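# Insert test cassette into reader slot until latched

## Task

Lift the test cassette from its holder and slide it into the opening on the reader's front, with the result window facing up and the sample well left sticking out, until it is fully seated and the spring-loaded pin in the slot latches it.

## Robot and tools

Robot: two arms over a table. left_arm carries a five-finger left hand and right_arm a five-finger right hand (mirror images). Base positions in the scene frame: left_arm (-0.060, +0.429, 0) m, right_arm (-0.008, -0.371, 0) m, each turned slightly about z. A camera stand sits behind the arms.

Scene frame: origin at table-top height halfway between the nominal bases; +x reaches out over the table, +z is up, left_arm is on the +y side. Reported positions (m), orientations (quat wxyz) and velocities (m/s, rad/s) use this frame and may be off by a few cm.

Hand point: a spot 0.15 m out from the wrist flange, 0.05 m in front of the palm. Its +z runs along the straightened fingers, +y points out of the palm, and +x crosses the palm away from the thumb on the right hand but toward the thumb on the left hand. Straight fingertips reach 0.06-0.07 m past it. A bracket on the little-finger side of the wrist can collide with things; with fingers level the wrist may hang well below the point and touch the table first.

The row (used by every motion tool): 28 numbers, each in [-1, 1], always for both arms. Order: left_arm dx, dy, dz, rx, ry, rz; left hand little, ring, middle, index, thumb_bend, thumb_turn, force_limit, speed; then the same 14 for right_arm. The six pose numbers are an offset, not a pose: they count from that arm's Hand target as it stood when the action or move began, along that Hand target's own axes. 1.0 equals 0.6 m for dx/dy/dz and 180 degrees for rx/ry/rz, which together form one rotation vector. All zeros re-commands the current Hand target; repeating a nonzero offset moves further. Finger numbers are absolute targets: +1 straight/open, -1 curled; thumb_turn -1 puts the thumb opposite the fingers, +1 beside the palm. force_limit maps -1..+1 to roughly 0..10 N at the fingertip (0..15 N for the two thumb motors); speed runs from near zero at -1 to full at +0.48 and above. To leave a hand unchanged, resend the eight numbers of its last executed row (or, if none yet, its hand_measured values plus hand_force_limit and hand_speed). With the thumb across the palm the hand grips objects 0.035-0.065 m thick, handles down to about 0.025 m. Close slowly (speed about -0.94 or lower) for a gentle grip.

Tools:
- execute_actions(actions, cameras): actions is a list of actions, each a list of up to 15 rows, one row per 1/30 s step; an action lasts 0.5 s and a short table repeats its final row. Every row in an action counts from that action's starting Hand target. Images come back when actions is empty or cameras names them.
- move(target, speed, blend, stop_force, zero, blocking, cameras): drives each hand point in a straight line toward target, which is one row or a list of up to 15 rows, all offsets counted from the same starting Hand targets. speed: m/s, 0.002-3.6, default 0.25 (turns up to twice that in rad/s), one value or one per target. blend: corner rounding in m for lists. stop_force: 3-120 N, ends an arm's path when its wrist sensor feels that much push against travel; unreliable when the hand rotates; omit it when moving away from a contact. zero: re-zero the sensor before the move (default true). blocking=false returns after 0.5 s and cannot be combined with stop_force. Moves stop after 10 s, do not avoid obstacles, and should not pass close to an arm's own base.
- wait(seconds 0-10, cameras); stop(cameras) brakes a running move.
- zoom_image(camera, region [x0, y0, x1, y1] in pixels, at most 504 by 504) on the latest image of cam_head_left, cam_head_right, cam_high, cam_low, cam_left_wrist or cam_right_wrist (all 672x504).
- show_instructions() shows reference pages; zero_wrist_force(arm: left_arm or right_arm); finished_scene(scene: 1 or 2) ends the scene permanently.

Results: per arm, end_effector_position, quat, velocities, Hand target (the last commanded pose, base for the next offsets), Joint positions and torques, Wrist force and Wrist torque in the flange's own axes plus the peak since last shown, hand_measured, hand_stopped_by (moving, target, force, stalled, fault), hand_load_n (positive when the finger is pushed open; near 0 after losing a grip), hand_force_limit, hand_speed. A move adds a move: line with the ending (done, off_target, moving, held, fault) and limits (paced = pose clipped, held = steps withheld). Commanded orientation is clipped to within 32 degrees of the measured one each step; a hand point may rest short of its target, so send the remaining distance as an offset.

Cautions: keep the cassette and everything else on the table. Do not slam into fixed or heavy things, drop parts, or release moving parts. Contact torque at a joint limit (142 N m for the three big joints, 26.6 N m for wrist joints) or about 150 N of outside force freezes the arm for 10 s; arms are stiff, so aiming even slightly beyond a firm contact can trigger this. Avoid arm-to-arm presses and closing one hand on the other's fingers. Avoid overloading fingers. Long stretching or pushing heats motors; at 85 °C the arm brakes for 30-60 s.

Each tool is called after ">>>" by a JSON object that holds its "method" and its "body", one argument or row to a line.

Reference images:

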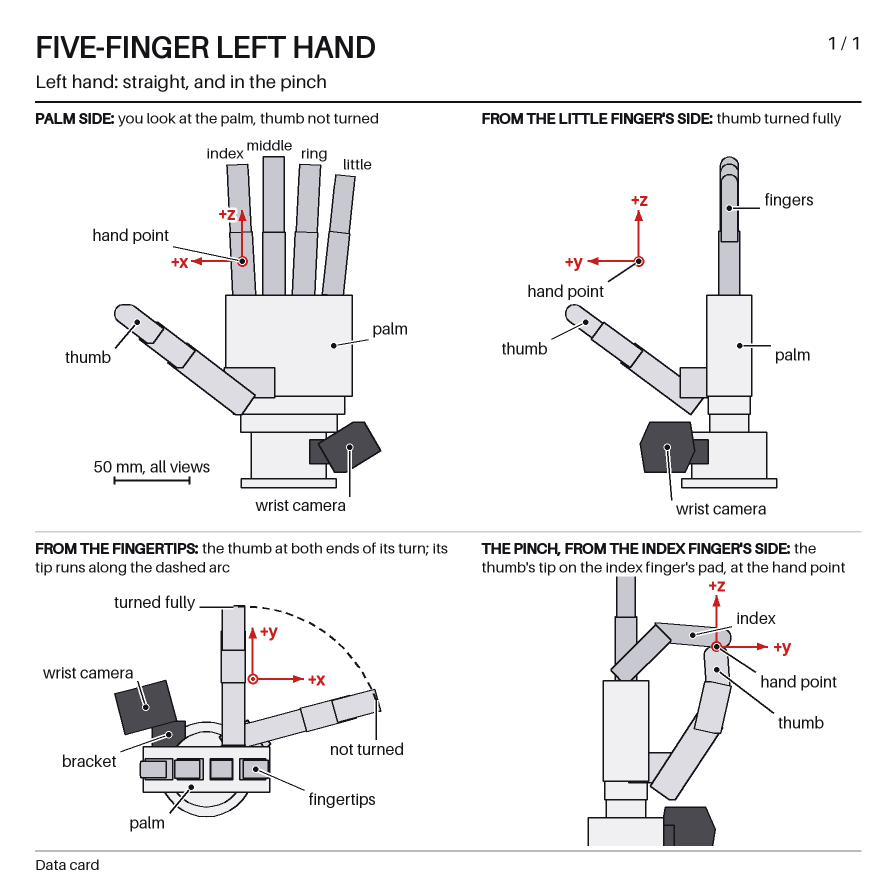

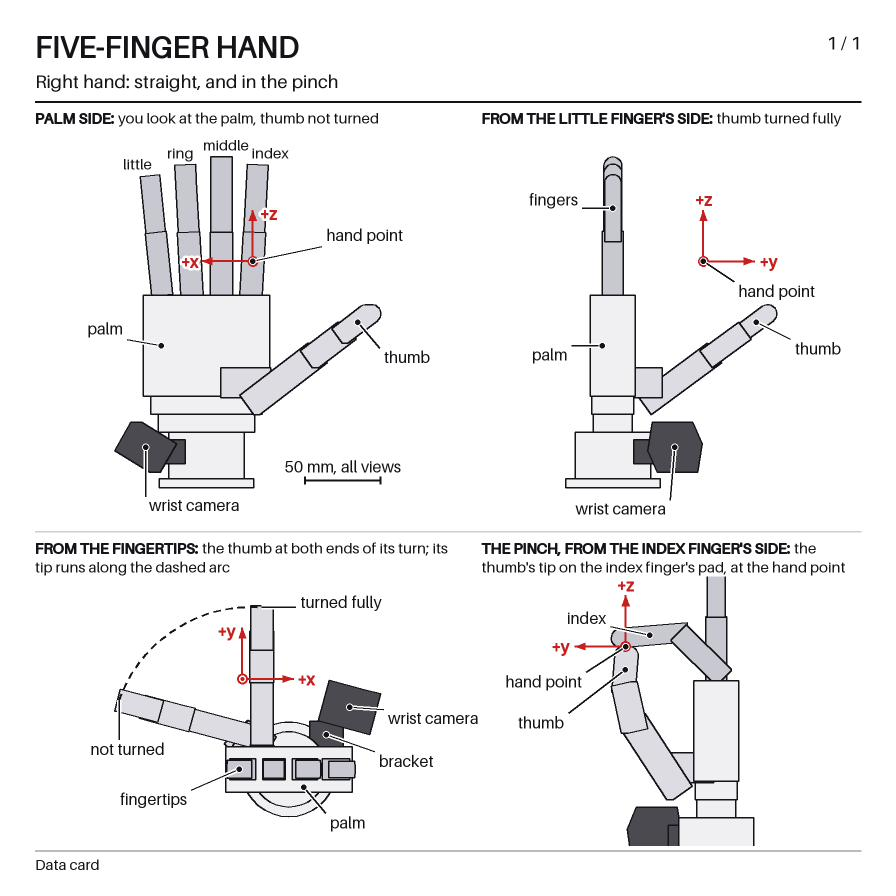

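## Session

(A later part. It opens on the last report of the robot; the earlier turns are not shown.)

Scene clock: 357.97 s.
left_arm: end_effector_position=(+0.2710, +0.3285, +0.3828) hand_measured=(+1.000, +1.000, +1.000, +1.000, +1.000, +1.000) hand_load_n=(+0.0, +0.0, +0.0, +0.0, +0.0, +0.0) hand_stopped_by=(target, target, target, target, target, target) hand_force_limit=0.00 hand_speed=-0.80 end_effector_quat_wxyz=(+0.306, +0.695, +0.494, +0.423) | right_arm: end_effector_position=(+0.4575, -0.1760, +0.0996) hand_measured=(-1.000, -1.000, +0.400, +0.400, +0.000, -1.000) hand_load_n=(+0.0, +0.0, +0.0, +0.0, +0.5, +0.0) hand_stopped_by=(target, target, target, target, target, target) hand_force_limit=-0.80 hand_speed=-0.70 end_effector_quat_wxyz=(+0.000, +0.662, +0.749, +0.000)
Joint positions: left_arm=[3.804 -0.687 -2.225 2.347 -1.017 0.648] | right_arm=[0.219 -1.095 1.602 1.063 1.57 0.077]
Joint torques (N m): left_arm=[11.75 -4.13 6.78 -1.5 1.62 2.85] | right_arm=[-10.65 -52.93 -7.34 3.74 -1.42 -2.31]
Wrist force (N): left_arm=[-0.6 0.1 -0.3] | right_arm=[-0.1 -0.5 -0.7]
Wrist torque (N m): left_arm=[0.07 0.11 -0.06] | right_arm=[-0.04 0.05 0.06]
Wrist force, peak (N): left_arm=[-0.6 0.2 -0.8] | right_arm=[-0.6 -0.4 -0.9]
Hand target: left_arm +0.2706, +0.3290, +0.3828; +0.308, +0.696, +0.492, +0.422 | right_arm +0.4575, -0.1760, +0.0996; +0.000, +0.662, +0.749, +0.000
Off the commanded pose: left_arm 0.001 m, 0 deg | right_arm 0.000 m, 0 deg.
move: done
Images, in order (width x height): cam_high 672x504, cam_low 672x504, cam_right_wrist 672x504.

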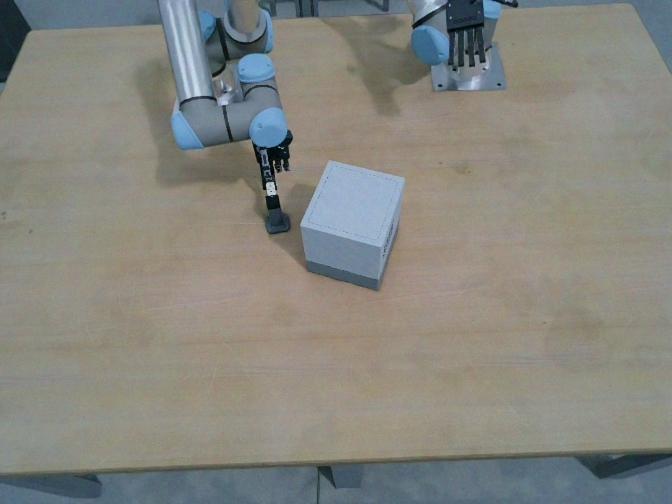

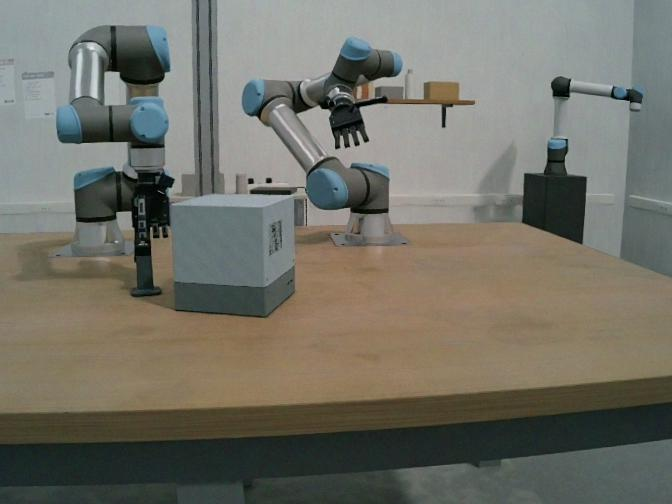

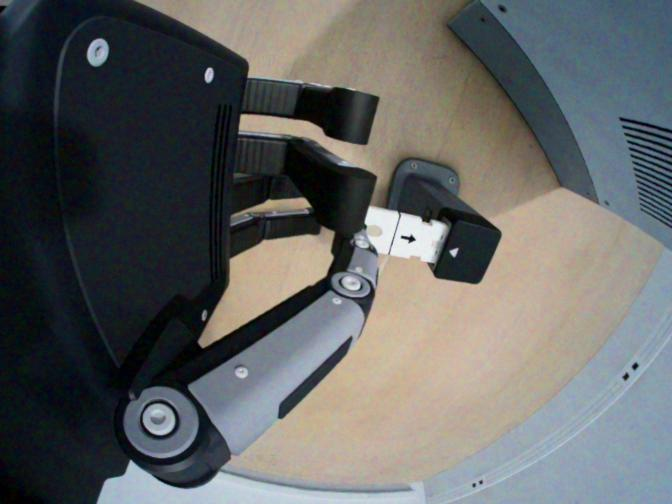

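>>> {"method": "move", "body": {
  "target": [
    [0,0,0,0,0,0,1,1,1,1,1,1,0,-0.8,0,0,0,0,0,0,-1,-1,0.4,0.4,0.5,-1,0,0.2],
    [0,0,0,0,0,0,1,1,1,1,1,1,0,-0.8,0.0033,0.015,0.008,0,0,0,-1,-1,0.4,0.4,0.5,-1,0,0.2]
  ],
  "speed": 0.05
}}

>>> {"method": "move", "body": {
  "target": [0,0,0,0,0,0,1,1,1,1,1,1,0,-0.8,0,0,0,0,0,0,-1,-1,0.4,0.4,-0.1,-1,-0.9,-0.75],
  "cameras": ["cam_right_wrist","cam_low","cam_high"]
}}

>>> {"method": "zoom_image", "body": {
  "camera": "cam_high",
  "region": [255, 170, 290, 205]
}}

>>> {"method": "zoom_image", "body": {
  "camera": "cam_right_wrist",
  "region": [320, 200, 420, 290]
}}

>>> {"method": "zoom_image", "body": {
  "camera": "cam_low",
  "region": [120, 210, 180, 270]
}}

Scene clock: 382.13 s.
left_arm: end_effector_position=(+0.2710, +0.3285, +0.3828) hand_measured=(+1.000, +1.000, +1.000, +1.000, +1.000, +1.000) hand_load_n=(+0.0, +0.0, +0.0, +0.0, +0.0, +0.5) hand_stopped_by=(target, target, target, target, target, target) hand_force_limit=0.00 hand_speed=-0.80 end_effector_quat_wxyz=(+0.306, +0.695, +0.494, +0.423) | right_arm: end_effector_position=(+0.4661, -0.1729, +0.0949) hand_measured=(-1.000, -1.000, +0.400, +0.400, +0.500, -1.000) hand_load_n=(+0.0, +0.0, +0.0, +0.0, +0.0, +0.0) hand_stopped_by=(target, target, target, target, target, target) hand_force_limit=0.00 hand_speed=0.20 end_effector_quat_wxyz=(+0.000, +0.662, +0.749, +0.000)
Joint positions: left_arm=[3.804 -0.687 -2.225 2.347 -1.017 0.648] | right_arm=[0.222 -1.07 1.577 1.064 1.57 0.08]
Joint torques (N m): left_arm=[11.04 -3.66 7.41 -1.52 1.79 2.86] | right_arm=[9.63 -26.26 -27.43 3.74 -1.15 1.96]
Wrist force (N): left_arm=[-0.4 0.2 -0.4] | right_arm=[-0.2 -0.5 -0.5]
Wrist torque (N m): left_arm=[0.09 0.09 -0.04] | right_arm=[-0.04 0.06 -0.08]
Wrist force, peak (N): left_arm=[-0.6 -0.1 -0.8] | right_arm=[-0.5 -0.4 -0.9]
Hand target: left_arm +0.2706, +0.3290, +0.3828; +0.308, +0.696, +0.492, +0.422 | right_arm +0.4662, -0.1729, +0.0948; +0.000, +0.662, +0.749, +0.000
Off the commanded pose: left_arm 0.001 m, 0 deg | right_arm 0.000 m, 0 deg.
move: done

Scene clock: 384.10 s.
left_arm: end_effector_position=(+0.2710, +0.3285, +0.3828) hand_measured=(+1.000, +1.000, +1.000, +1.000, +1.000, +1.000) hand_load_n=(+0.0, +0.0, +0.0, +0.0, +0.0, +0.0) hand_stopped_by=(target, target, target, target, target, target) hand_force_limit=0.00 hand_speed=-0.80 end_effector_quat_wxyz=(+0.306, +0.695, +0.494, +0.423) | right_arm: end_effector_position=(+0.4662, -0.1729, +0.0948) hand_measured=(-1.000, -1.000, +0.400, +0.400, -0.100, -1.000) hand_load_n=(+0.0, +0.0, +0.0, +0.0, +0.0, +0.0) hand_stopped_by=(target, target, target, target, target, target) hand_force_limit=-0.90 hand_speed=-0.75 end_effector_quat_wxyz=(+0.000, +0.662, +0.749, +0.000)
Joint positions: left_arm=[3.804 -0.687 -2.225 2.347 -1.017 0.648] | right_arm=[0.222 -1.07 1.576 1.064 1.57 0.08]
Joint torques (N m): left_arm=[11.16 -3.14 6.86 -1.59 2.01 2.95] | right_arm=[9.25 -26.01 -26.39 3.65 1.26 1.89]
Wrist force (N): left_arm=[-0.2 0.1 -0.3] | right_arm=[-0.3 -0.5 -0.6]
Wrist torque (N m): left_arm=[0.07 0.06 -0.03] | right_arm=[-0.04 0.07 -0.09]
Wrist force, peak (N): left_arm=[-0.7 -0.1 -0.7] | right_arm=[-0.4 -0.5 -0.8]
Hand target: left_arm +0.2706, +0.3290, +0.3828; +0.308, +0.696, +0.492, +0.422 | right_arm +0.4662, -0.1729, +0.0948; +0.000, +0.662, +0.749, +0.000
Off the commanded pose: left_arm 0.001 m, 0 deg | right_arm 0.000 m, 0 deg.
move: done
Images, in order (width x height): cam_high 672x504, cam_low 672x504, cam_right_wrist 672x504.

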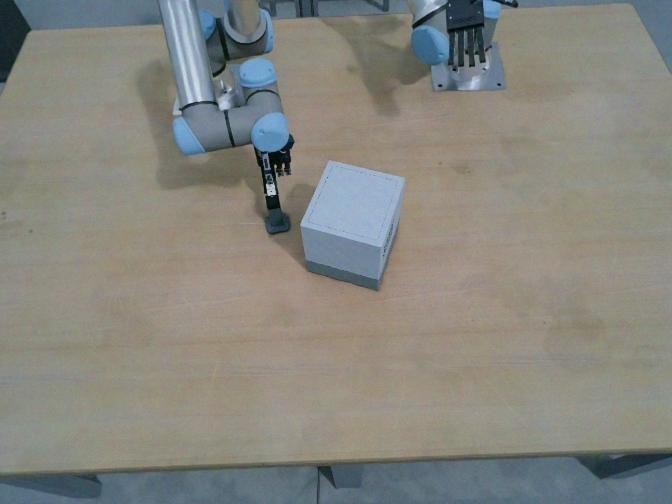

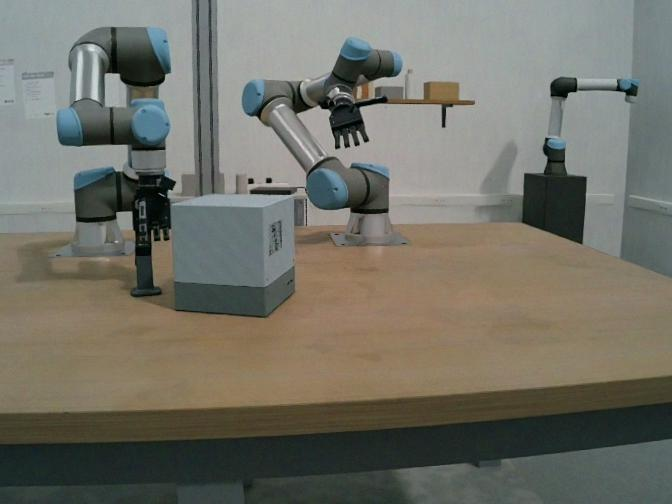

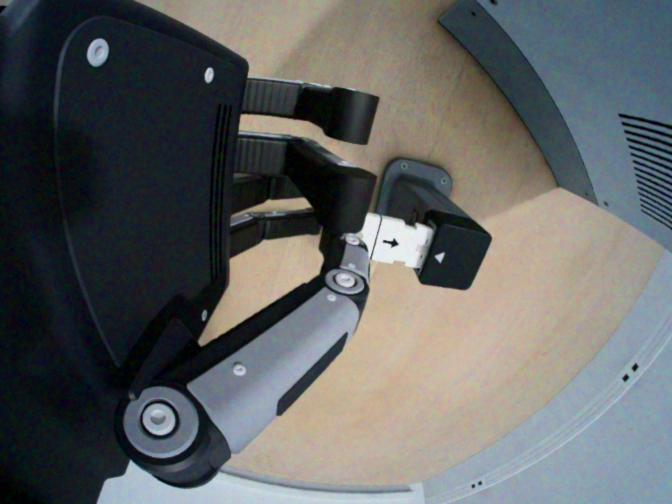

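Scaled by 14.400 from the camera's 672x504 image, which has a finer 960x720 frame.

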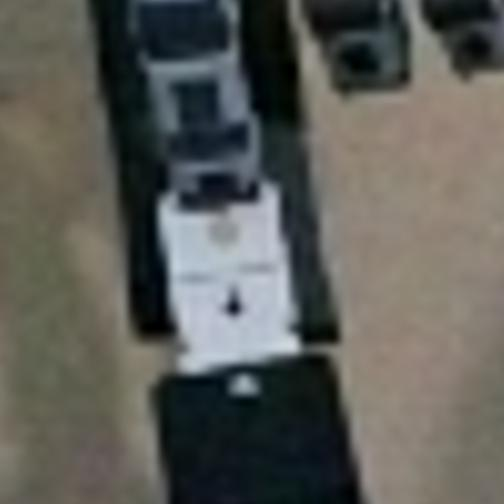

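Scaled by 5.040 from the camera's 672x504 image, which has a finer 960x720 frame.

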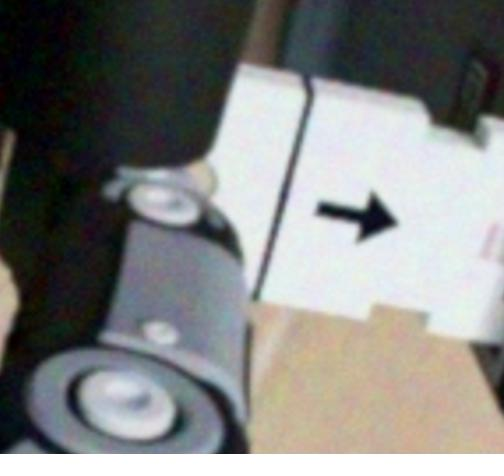

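Scaled by 8.400 from the camera's 672x504 image, which has a finer 960x720 frame.

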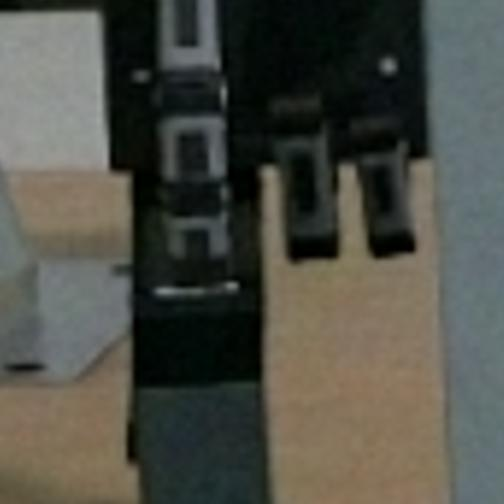

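>>> {"method": "move", "body": {
  "target": [
    [0,0,0,0,0,0,1,1,1,1,1,1,0,-0.8,0,0,0,0,0,0,-1,-1,0.4,0.4,0.2,-1,0,0.2],
    [0,0,0,0,0,0,1,1,1,1,1,1,0,-0.8,0,0.0017,0.005,0,0,0,-1,-1,0.4,0.4,0.2,-1,0,0.2]
  ],
  "speed": 0.05
}}

>>> {"method": "move", "body": {
  "target": [0,0,0,0,0,0,1,1,1,1,1,1,0,-0.8,0,0,0,0,0,0,-1,-1,0.4,0.4,-0.1,-1,-0.9,-0.75]
}}

Scene clock: 390.57 s.
left_arm: end_effector_position=(+0.2710, +0.3285, +0.3828) hand_measured=(+1.000, +1.000, +1.000, +1.000, +1.000, +1.000) hand_load_n=(+0.0, +0.0, +0.5, +0.0, +0.0, +0.0) hand_stopped_by=(target, target, target, target, target, target) hand_force_limit=0.00 hand_speed=-0.80 end_effector_quat_wxyz=(+0.306, +0.695, +0.494, +0.423) | right_arm: end_effector_position=(+0.4672, -0.1727, +0.0920) hand_measured=(-1.000, -1.000, +0.400, +0.400, +0.200, -1.000) hand_load_n=(+0.0, +0.0, +0.0, +0.0, +0.0, +0.0) hand_stopped_by=(target, target, target, target, target, target) hand_force_limit=0.00 hand_speed=0.20 end_effector_quat_wxyz=(+0.000, +0.662, +0.749, +0.000) end_effector_velocity=(+0.001, +0.000, -0.002) end_effector_angular_velocity=(-0.001, +0.002, +0.000)
Joint positions: left_arm=[3.804 -0.687 -2.225 2.347 -1.017 0.648] | right_arm=[0.222 -1.065 1.576 1.059 1.57 0.08]
Joint velocities: left_arm=[within noise] | right_arm=[0 0.005 -0.001 -0.001 0 0]
Joint torques (N m): left_arm=[10.94 -4.24 7.42 -1.63 1.72 2.83] | right_arm=[-9.66 -25.45 -26.98 0.83 1.38 -2.35]
Wrist force (N): left_arm=[-0.2 -0.3 -0.3] | right_arm=[-0.2 -0.3 -0.5]
Wrist torque (N m): left_arm=[0.01 0.07 -0.02] | right_arm=[-0.02 0.06 -0.08]
Wrist force, peak (N): left_arm=[-0.8 0.4 -0.4] | right_arm=[-0.5 -0.4 -0.9]
Hand target: left_arm +0.2706, +0.3290, +0.3828; +0.308, +0.696, +0.492, +0.422 | right_arm +0.4672, -0.1727, +0.0918; +0.000, +0.662, +0.749, +0.000
Off the commanded pose: left_arm 0.001 m, 0 deg | right_arm 0.000 m, 0 deg.
move: done

Scene clock: 391.07 s.
left_arm: end_effector_position=(+0.2710, +0.3285, +0.3828) hand_measured=(+1.000, +1.000, +1.000, +1.000, +1.000, +1.000) hand_load_n=(+0.0, +0.0, +0.0, +0.0, +0.0, +0.0) hand_stopped_by=(target, target, target, target, target, target) hand_force_limit=0.00 hand_speed=-0.80 end_effector_quat_wxyz=(+0.306, +0.695, +0.494, +0.423) | right_arm: end_effector_position=(+0.4672, -0.1727, +0.0919) hand_measured=(-1.000, -1.000, +0.400, +0.400, +0.166, -1.000) hand_load_n=(+0.0, +0.0, +0.0, +0.0, +1.5, +0.0) hand_stopped_by=(target, target, target, target, force, target) hand_force_limit=-0.90 hand_speed=-0.75 end_effector_quat_wxyz=(+0.000, +0.662, +0.749, +0.000)
Joint positions: left_arm=[3.804 -0.687 -2.225 2.347 -1.017 0.648] | right_arm=[0.222 -1.065 1.576 1.058 1.57 0.08]
Joint torques (N m): left_arm=[11.22 -3.9 7.11 -1.55 1.78 2.85] | right_arm=[-10.59 -24.68 -26.46 1.16 1.27 -2.26]
Wrist force (N): left_arm=[-0.4 0.3 -0.3] | right_arm=[-0.2 0.5 -1.9]
Wrist torque (N m): left_arm=[0.08 0.09 -0.05] | right_arm=[-0.01 0.09 -0.05]
Wrist force, peak (N): left_arm=[-0.6 0.0 -0.6] | right_arm=[0.0 0.5 -2.2]
Hand target: left_arm +0.2706, +0.3290, +0.3828; +0.308, +0.696, +0.492, +0.422 | right_arm +0.4672, -0.1727, +0.0918; +0.000, +0.662, +0.749, +0.000
Off the commanded pose: left_arm 0.001 m, 0 deg | right_arm 0.000 m, 0 deg.
move: done

>>> {"method": "move", "body": {
  "target": [0,0,0,0,0,0,1,1,1,1,1,1,0,-0.8,0,0,0,0,0,0,-1,-1,-0.6,-0.6,-0.1,-1,-0.5,-0.75],
  "cameras": ["cam_right_wrist","cam_low","cam_high"]
}}

>>> {"method": "zoom_image", "body": {
  "camera": "cam_high",
  "region": [255, 170, 290, 205]
}}

>>> {"method": "zoom_image", "body": {
  "camera": "cam_right_wrist",
  "region": [320, 200, 420, 290]
}}

>>> {"method": "zoom_image", "body": {
  "camera": "cam_low",
  "region": [120, 210, 180, 270]
}}

Scene clock: 396.90 s.
left_arm: end_effector_position=(+0.2710, +0.3285, +0.3828) hand_measured=(+1.000, +1.000, +1.000, +1.000, +1.000, +1.000) hand_load_n=(+0.0, +0.0, +0.0, +0.5, +0.0, +0.0) hand_stopped_by=(target, target, target, target, target, target) hand_force_limit=0.00 hand_speed=-0.80 end_effector_quat_wxyz=(+0.306, +0.695, +0.494, +0.423) | right_arm: end_effector_position=(+0.4672, -0.1727, +0.0918) hand_measured=(-1.000, -1.000, -0.196, -0.196, +0.168, -1.000) hand_load_n=(+0.0, +0.0, +8.5, +6.0, +3.5, +0.0) hand_stopped_by=(target, target, force, force, force, target) hand_force_limit=-0.50 hand_speed=-0.75 end_effector_quat_wxyz=(+0.000, +0.662, +0.749, +0.000)
Joint positions: left_arm=[3.804 -0.687 -2.225 2.347 -1.017 0.648] | right_arm=[0.222 -1.065 1.576 1.058 1.57 0.08]
Joint torques (N m): left_arm=[10.83 -4.21 8.1 -1.64 1.71 2.85] | right_arm=[-9.78 -24.85 -25.99 2.22 1.17 -1.98]
Wrist force (N): left_arm=[-0.4 0.0 -0.2] | right_arm=[-0.4 -0.2 -2.1]
Wrist torque (N m): left_arm=[0.05 0.10 -0.04] | right_arm=[-0.07 0.12 -0.06]
Wrist force, peak (N): left_arm=[-0.4 0.3 -0.9] | right_arm=[-0.4 -0.9 -2.4]
Hand target: left_arm +0.2706, +0.3290, +0.3828; +0.308, +0.696, +0.492, +0.422 | right_arm +0.4672, -0.1727, +0.0918; +0.000, +0.662, +0.749, +0.000
Off the commanded pose: left_arm 0.001 m, 0 deg | right_arm 0.000 m, 0 deg.
move: done
Images, in order (width x height): cam_high 672x504, cam_low 672x504, cam_right_wrist 672x504.

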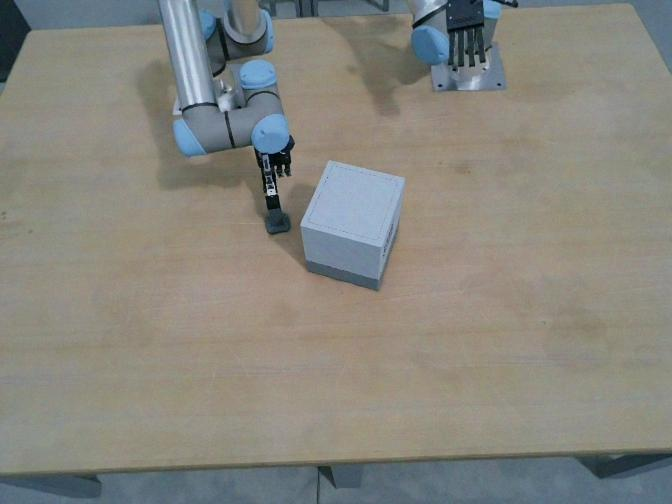

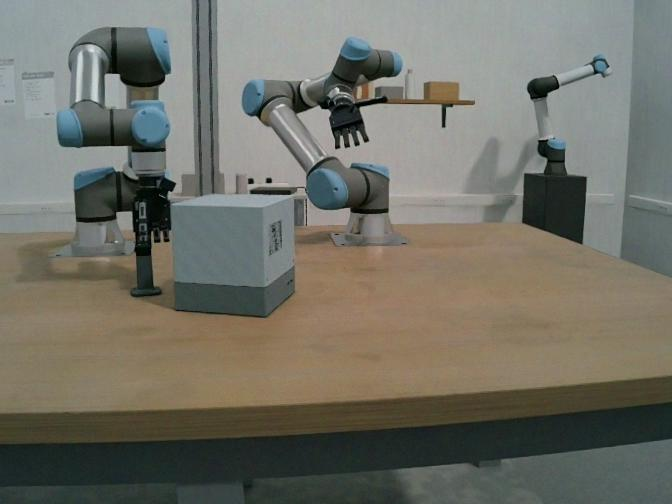

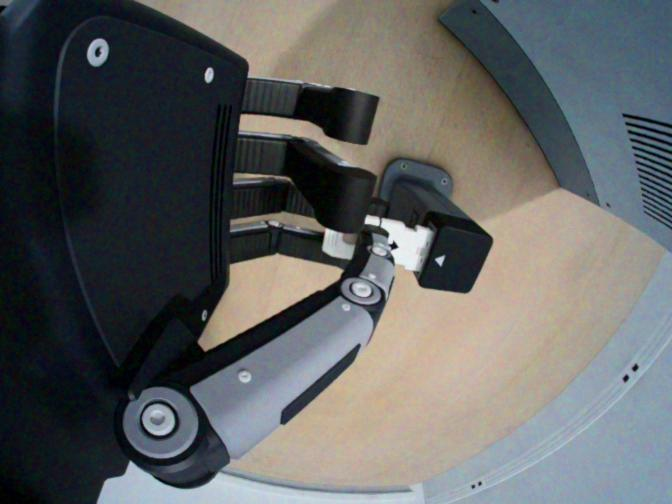

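Scaled by 14.400 from the camera's 672x504 image, which has a finer 960x720 frame.

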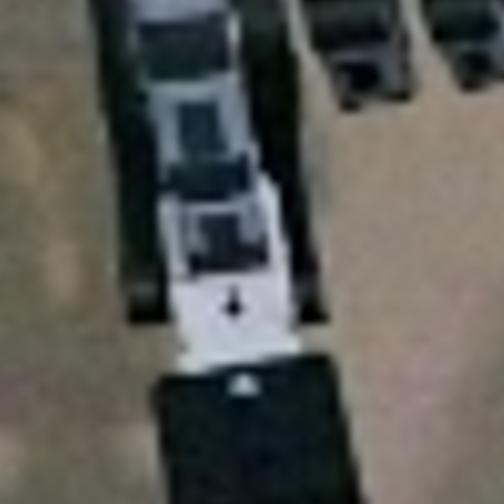

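Scaled by 5.040 from the camera's 672x504 image, which has a finer 960x720 frame.

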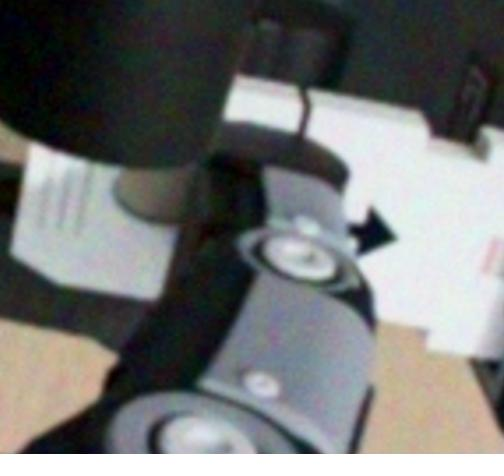

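Scaled by 8.400 from the camera's 672x504 image, which has a finer 960x720 frame.

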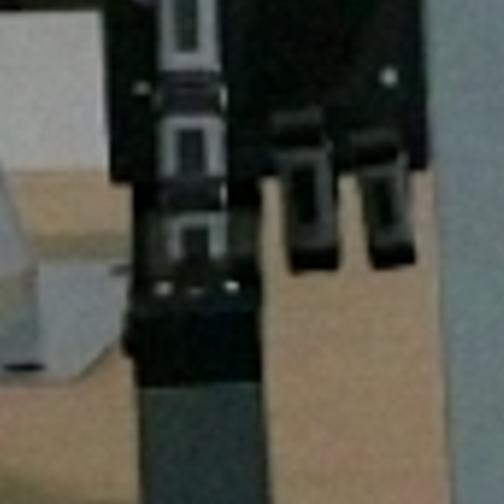

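>>> {"method": "move", "body": {
  "target": [0,0,0,0,0,0,1,1,1,1,1,1,0,-0.8,0,-0.0167,0,0,0,0,-1,-1,-0.6,-0.6,-0.1,-1,-0.5,-0.75],
  "speed": 0.03,
  "cameras": ["cam_right_wrist","cam_high"]
}}

>>> {"method": "zoom_image", "body": {
  "camera": "cam_high",
  "region": [255, 170, 290, 205]
}}

>>> {"method": "zoom_image", "body": {
  "camera": "cam_right_wrist",
  "region": [320, 200, 420, 290]
}}

Scene clock: 407.90 s.
left_arm: end_effector_position=(+0.2710, +0.3285, +0.3828) hand_measured=(+1.000, +1.000, +1.000, +1.000, +1.000, +1.000) hand_load_n=(+0.0, +0.0, +0.0, +0.0, +0.0, +0.0) hand_stopped_by=(target, target, target, target, target, target) hand_force_limit=0.00 hand_speed=-0.80 end_effector_quat_wxyz=(+0.306, +0.695, +0.494, +0.423) | right_arm: end_effector_position=(+0.4574, -0.1740, +0.0918) hand_measured=(-1.000, -1.000, -0.196, -0.196, +0.168, -1.000) hand_load_n=(+0.0, +0.5, +8.5, +6.0, +3.5, +0.0) hand_stopped_by=(target, target, force, force, force, target) hand_force_limit=-0.50 hand_speed=-0.75 end_effector_quat_wxyz=(+0.000, +0.662, +0.749, +0.000)
Joint positions: left_arm=[3.804 -0.687 -2.225 2.347 -1.017 0.648] | right_arm=[0.224 -1.084 1.608 1.047 1.57 0.082]
Joint torques (N m): left_arm=[10.44 -3.47 8.42 -1.53 1.84 2.84] | right_arm=[10.3 -52.9 -5.66 1.24 1.31 2.07]
Wrist force (N): left_arm=[-0.5 0.2 -0.6] | right_arm=[-0.1 -0.1 -1.6]
Wrist torque (N m): left_arm=[0.09 0.10 -0.05] | right_arm=[-0.06 0.08 -0.07]
Wrist force, peak (N): left_arm=[-0.8 0.1 -0.5] | right_arm=[-0.2 -0.4 -2.7]
Hand target: left_arm +0.2706, +0.3290, +0.3828; +0.308, +0.696, +0.492, +0.422 | right_arm +0.4573, -0.1740, +0.0918; +0.000, +0.662, +0.749, +0.000
Off the commanded pose: left_arm 0.001 m, 0 deg | right_arm 0.000 m, 0 deg.
move: done
Images, in order (width x height): cam_high 672x504, cam_right_wrist 672x504.

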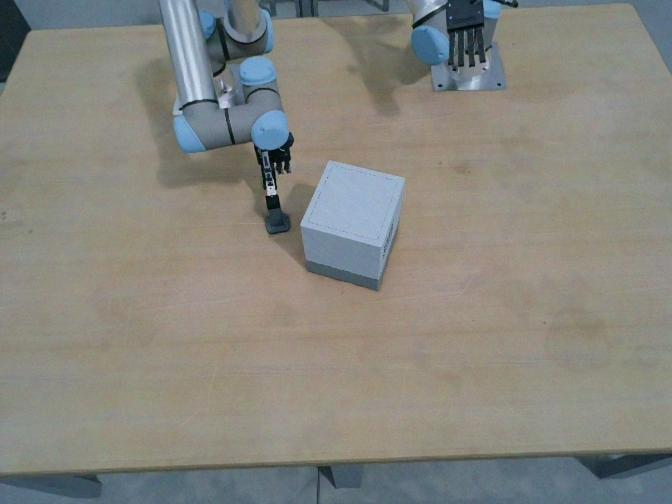

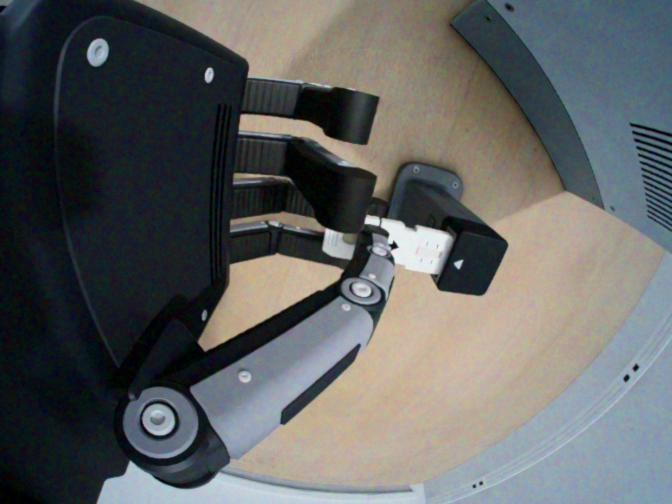

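Scaled by 14.400 from the camera's 672x504 image, which has a finer 960x720 frame.

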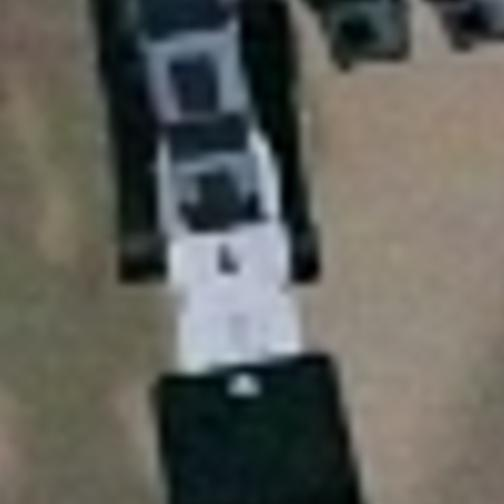

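Scaled by 5.040 from the camera's 672x504 image, which has a finer 960x720 frame.

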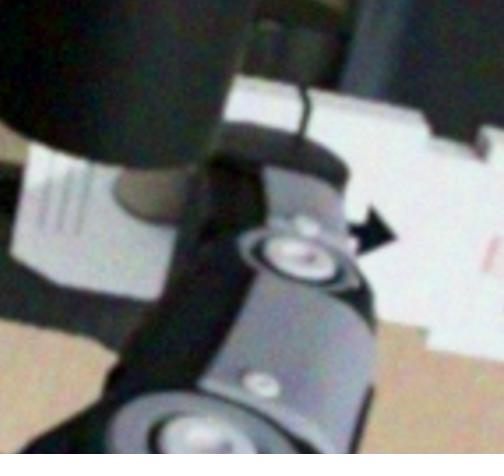

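>>> {"method": "move", "body": {
  "target": [0,0,0,0,0,0,1,1,1,1,1,1,0,-0.8,0,-0.1,0,0,0,0,-1,-1,-0.6,-0.6,-0.1,-1,-0.5,-0.75],
  "speed": 0.06,
  "cameras": ["cam_right_wrist","cam_high"]
}}

>>> {"method": "zoom_image", "body": {
  "camera": "cam_high",
  "region": [240, 150, 310, 220]
}}

>>> {"method": "zoom_image", "body": {
  "camera": "cam_right_wrist",
  "region": [300, 180, 480, 310]
}}

Scene clock: 412.80 s.
left_arm: end_effector_position=(+0.2710, +0.3285, +0.3828) hand_measured=(+1.000, +1.000, +1.000, +1.000, +1.000, +1.000) hand_load_n=(+0.0, +0.0, +0.0, +0.0, +0.0, +0.0) hand_stopped_by=(target, target, target, target, target, target) hand_force_limit=0.00 hand_speed=-0.80 end_effector_quat_wxyz=(+0.306, +0.695, +0.494, +0.423) | right_arm: end_effector_position=(+0.3979, -0.1814, +0.0918) hand_measured=(-1.000, -1.000, -0.196, -0.196, +0.168, -1.000) hand_load_n=(+0.5, +0.0, +8.5, +4.0, +5.0, +0.0) hand_stopped_by=(target, target, force, force, force, target) hand_force_limit=-0.50 hand_speed=-0.75 end_effector_quat_wxyz=(+0.000, +0.662, +0.749, +0.000)
Joint positions: left_arm=[3.804 -0.687 -2.225 2.347 -1.017 0.648] | right_arm=[0.237 -1.201 1.787 0.985 1.57 0.095]
Joint torques (N m): left_arm=[10.53 -3.55 7.1 -1.73 1.77 2.86] | right_arm=[9.87 -46.32 -4.13 1.14 -1.17 1.91]
Wrist force (N): left_arm=[-0.4 0.3 -0.2] | right_arm=[-0.1 -0.4 -0.2]
Wrist torque (N m): left_arm=[0.10 0.10 -0.05] | right_arm=[-0.07 0.01 -0.07]
Wrist force, peak (N): left_arm=[-0.8 0.1 -0.5] | right_arm=[-0.2 -0.1 -1.8]
Hand target: left_arm +0.2706, +0.3290, +0.3828; +0.308, +0.696, +0.492, +0.422 | right_arm +0.3977, -0.1814, +0.0918; +0.000, +0.662, +0.749, +0.000
Off the commanded pose: left_arm 0.001 m, 0 deg | right_arm 0.000 m, 0 deg.
move: done
Images, in order (width x height): cam_high 672x504, cam_right_wrist 672x504.

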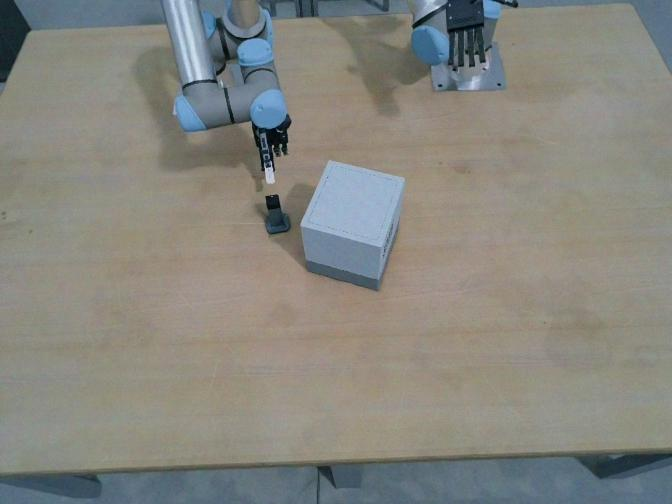

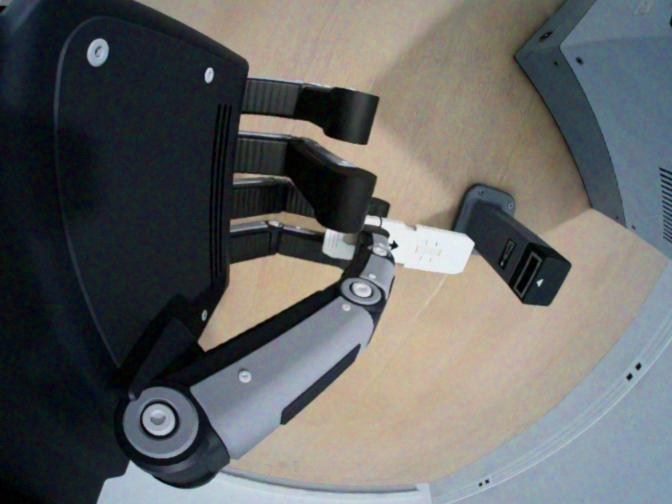

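Scaled by 7.200 from the camera's 672x504 image, which has a finer 960x720 frame.

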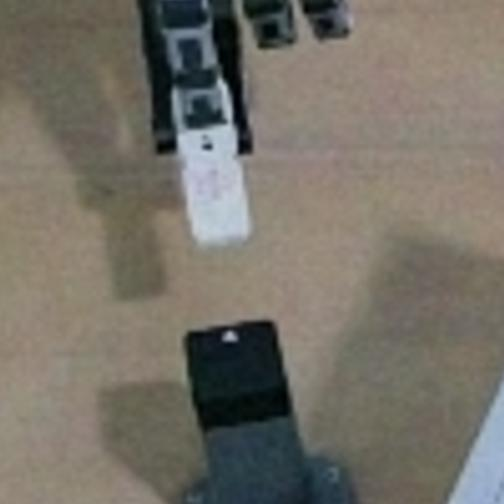

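Scaled by 2.800 from the camera's 672x504 image, which has a finer 960x720 frame.

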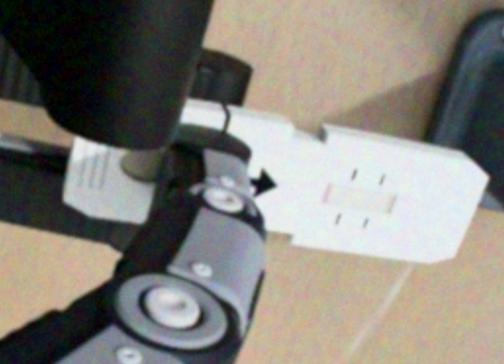

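>>> {"method": "move", "body": {
  "target": [
    [0,0,0,0,0,0,1,1,1,1,1,1,0,-0.8,0.177,-0.059,-0.097,0,0,0.05,-1,-1,-0.6,-0.6,-0.1,-1,-0.5,-0.75],
    [0,0,0,0,0,0,1,1,1,1,1,1,0,-0.8,0.4645,0.0605,-0.097,0,0,0.139,-1,-1,-0.6,-0.6,-0.1,-1,-0.5,-0.75]
  ],
  "speed": 0.15,
  "blend": [0.03,0],
  "cameras": ["all"]
}}

>>> {"method": "zoom_image", "body": {
  "camera": "cam_right_wrist",
  "region": [320, 60, 672, 340]
}}

>>> {"method": "zoom_image", "body": {
  "camera": "cam_head_right",
  "region": [160, 240, 340, 400]
}}

>>> {"method": "zoom_image", "body": {
  "camera": "cam_head_left",
  "region": [160, 240, 340, 400]
}}

Scene clock: 441.90 s.
left_arm: end_effector_position=(+0.2710, +0.3285, +0.3828) hand_measured=(+1.000, +1.000, +1.000, +1.000, +1.000, +1.000) hand_load_n=(+0.0, +0.0, +0.0, +0.0, +0.0, +0.0) hand_stopped_by=(target, target, target, target, target, target) hand_force_limit=0.00 hand_speed=-0.80 end_effector_quat_wxyz=(+0.306, +0.695, +0.494, +0.423) | right_arm: end_effector_position=(+0.3993, +0.0996, +0.1502) hand_measured=(-1.000, -1.000, -0.196, -0.196, +0.168, -1.000) hand_load_n=(+0.0, +0.0, +8.5, +4.0, +5.0, +0.5) hand_stopped_by=(target, target, force, force, force, target) hand_force_limit=-0.50 hand_speed=-0.75 end_effector_quat_wxyz=(+0.000, +0.809, +0.588, +0.000)
Joint positions: left_arm=[3.804 -0.687 -2.225 2.347 -1.017 0.648] | right_arm=[0.769 -0.697 0.786 1.481 1.571 1.064]
Joint torques (N m): left_arm=[10.08 -4.44 7.37 -1.76 1.7 2.94] | right_arm=[9.35 -41.5 -30.1 3.86 2.14 2.06]
Wrist force (N): left_arm=[-0.2 0.3 -0.2] | right_arm=[-0.1 -0.5 -0.2]
Wrist torque (N m): left_arm=[0.08 0.07 -0.03] | right_arm=[-0.04 0.03 -0.05]
Wrist force, peak (N): left_arm=[-0.9 0.2 -0.5] | right_arm=[0.4 -0.9 -0.3]
Hand target: left_arm +0.2706, +0.3290, +0.3828; +0.308, +0.696, +0.492, +0.422 | right_arm +0.3993, +0.0996, +0.1502; +0.000, +0.809, +0.588, +0.000
Off the commanded pose: left_arm 0.001 m, 0 deg | right_arm 0.000 m, 0 deg.
move: done

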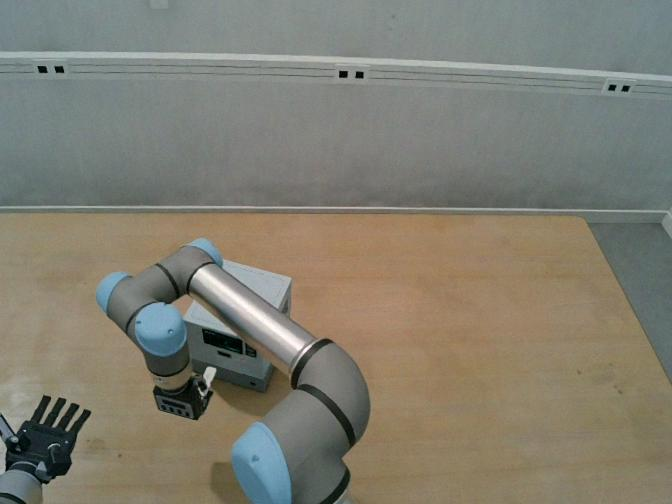

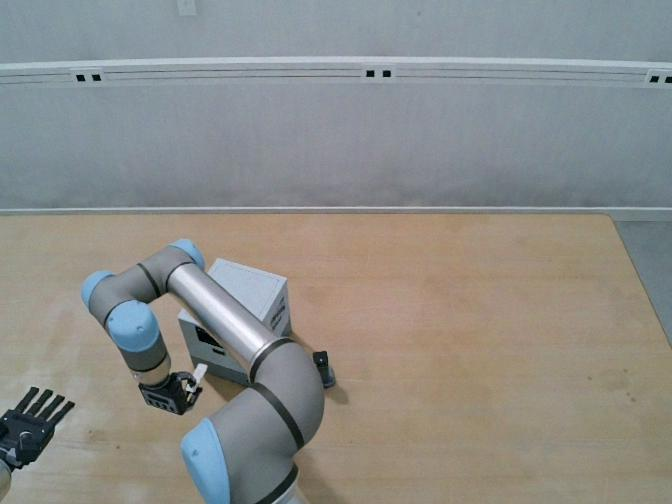

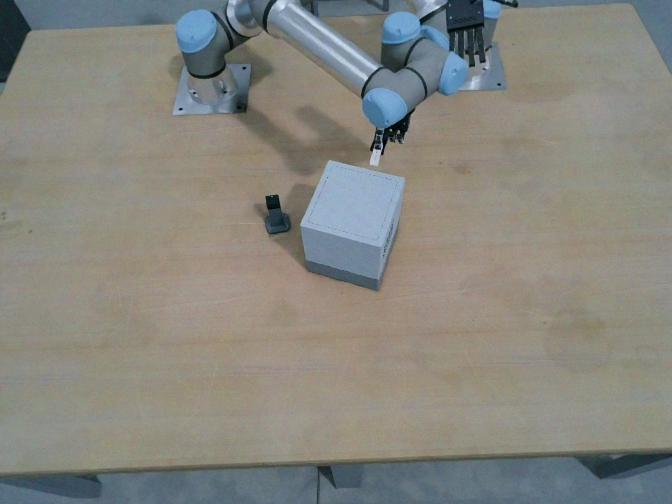

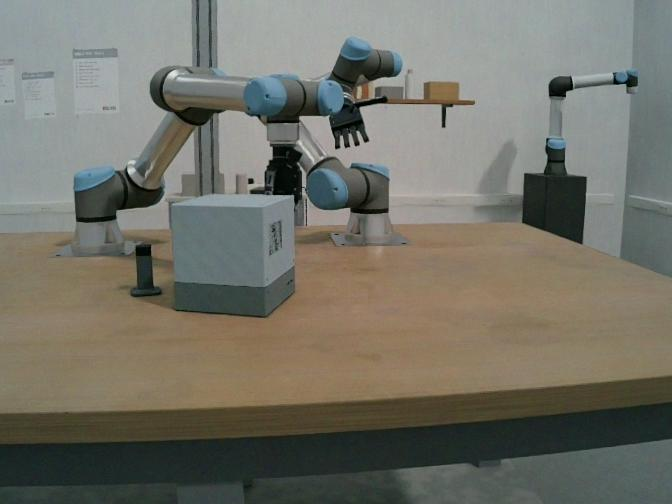

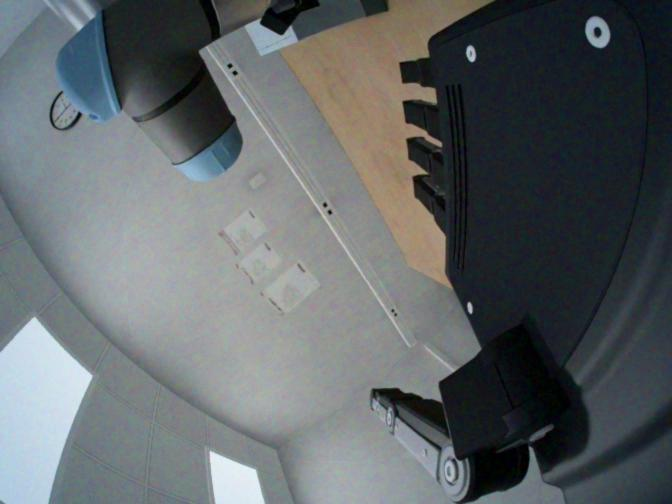

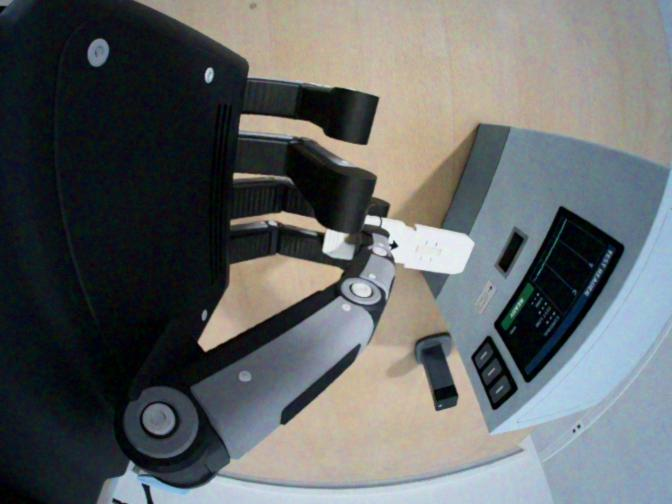

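Scaled by 1.432 from the camera's 672x504 image, which has a finer 960x720 frame.

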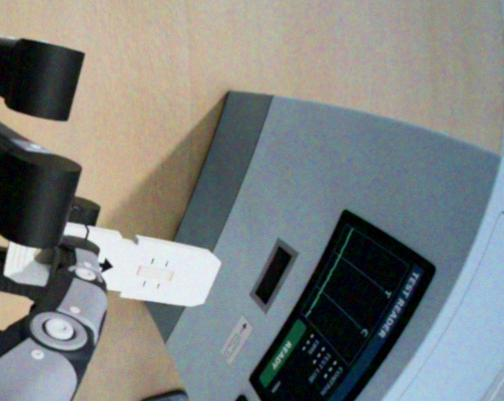

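Scaled by 2.800 from the camera's 672x504 image, which has a finer 960x720 frame.

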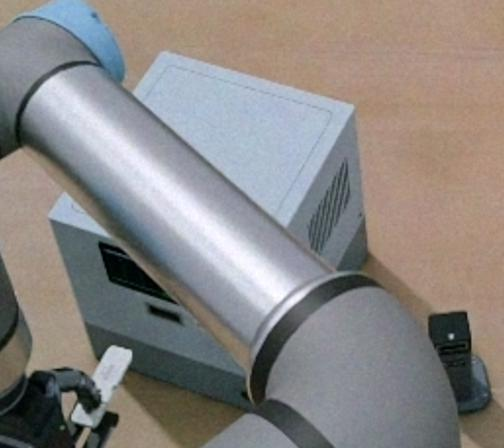

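Scaled by 2.800 from the camera's 672x504 image, which has a finer 960x720 frame.

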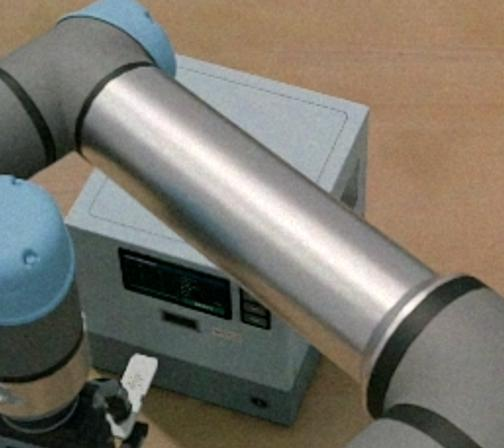

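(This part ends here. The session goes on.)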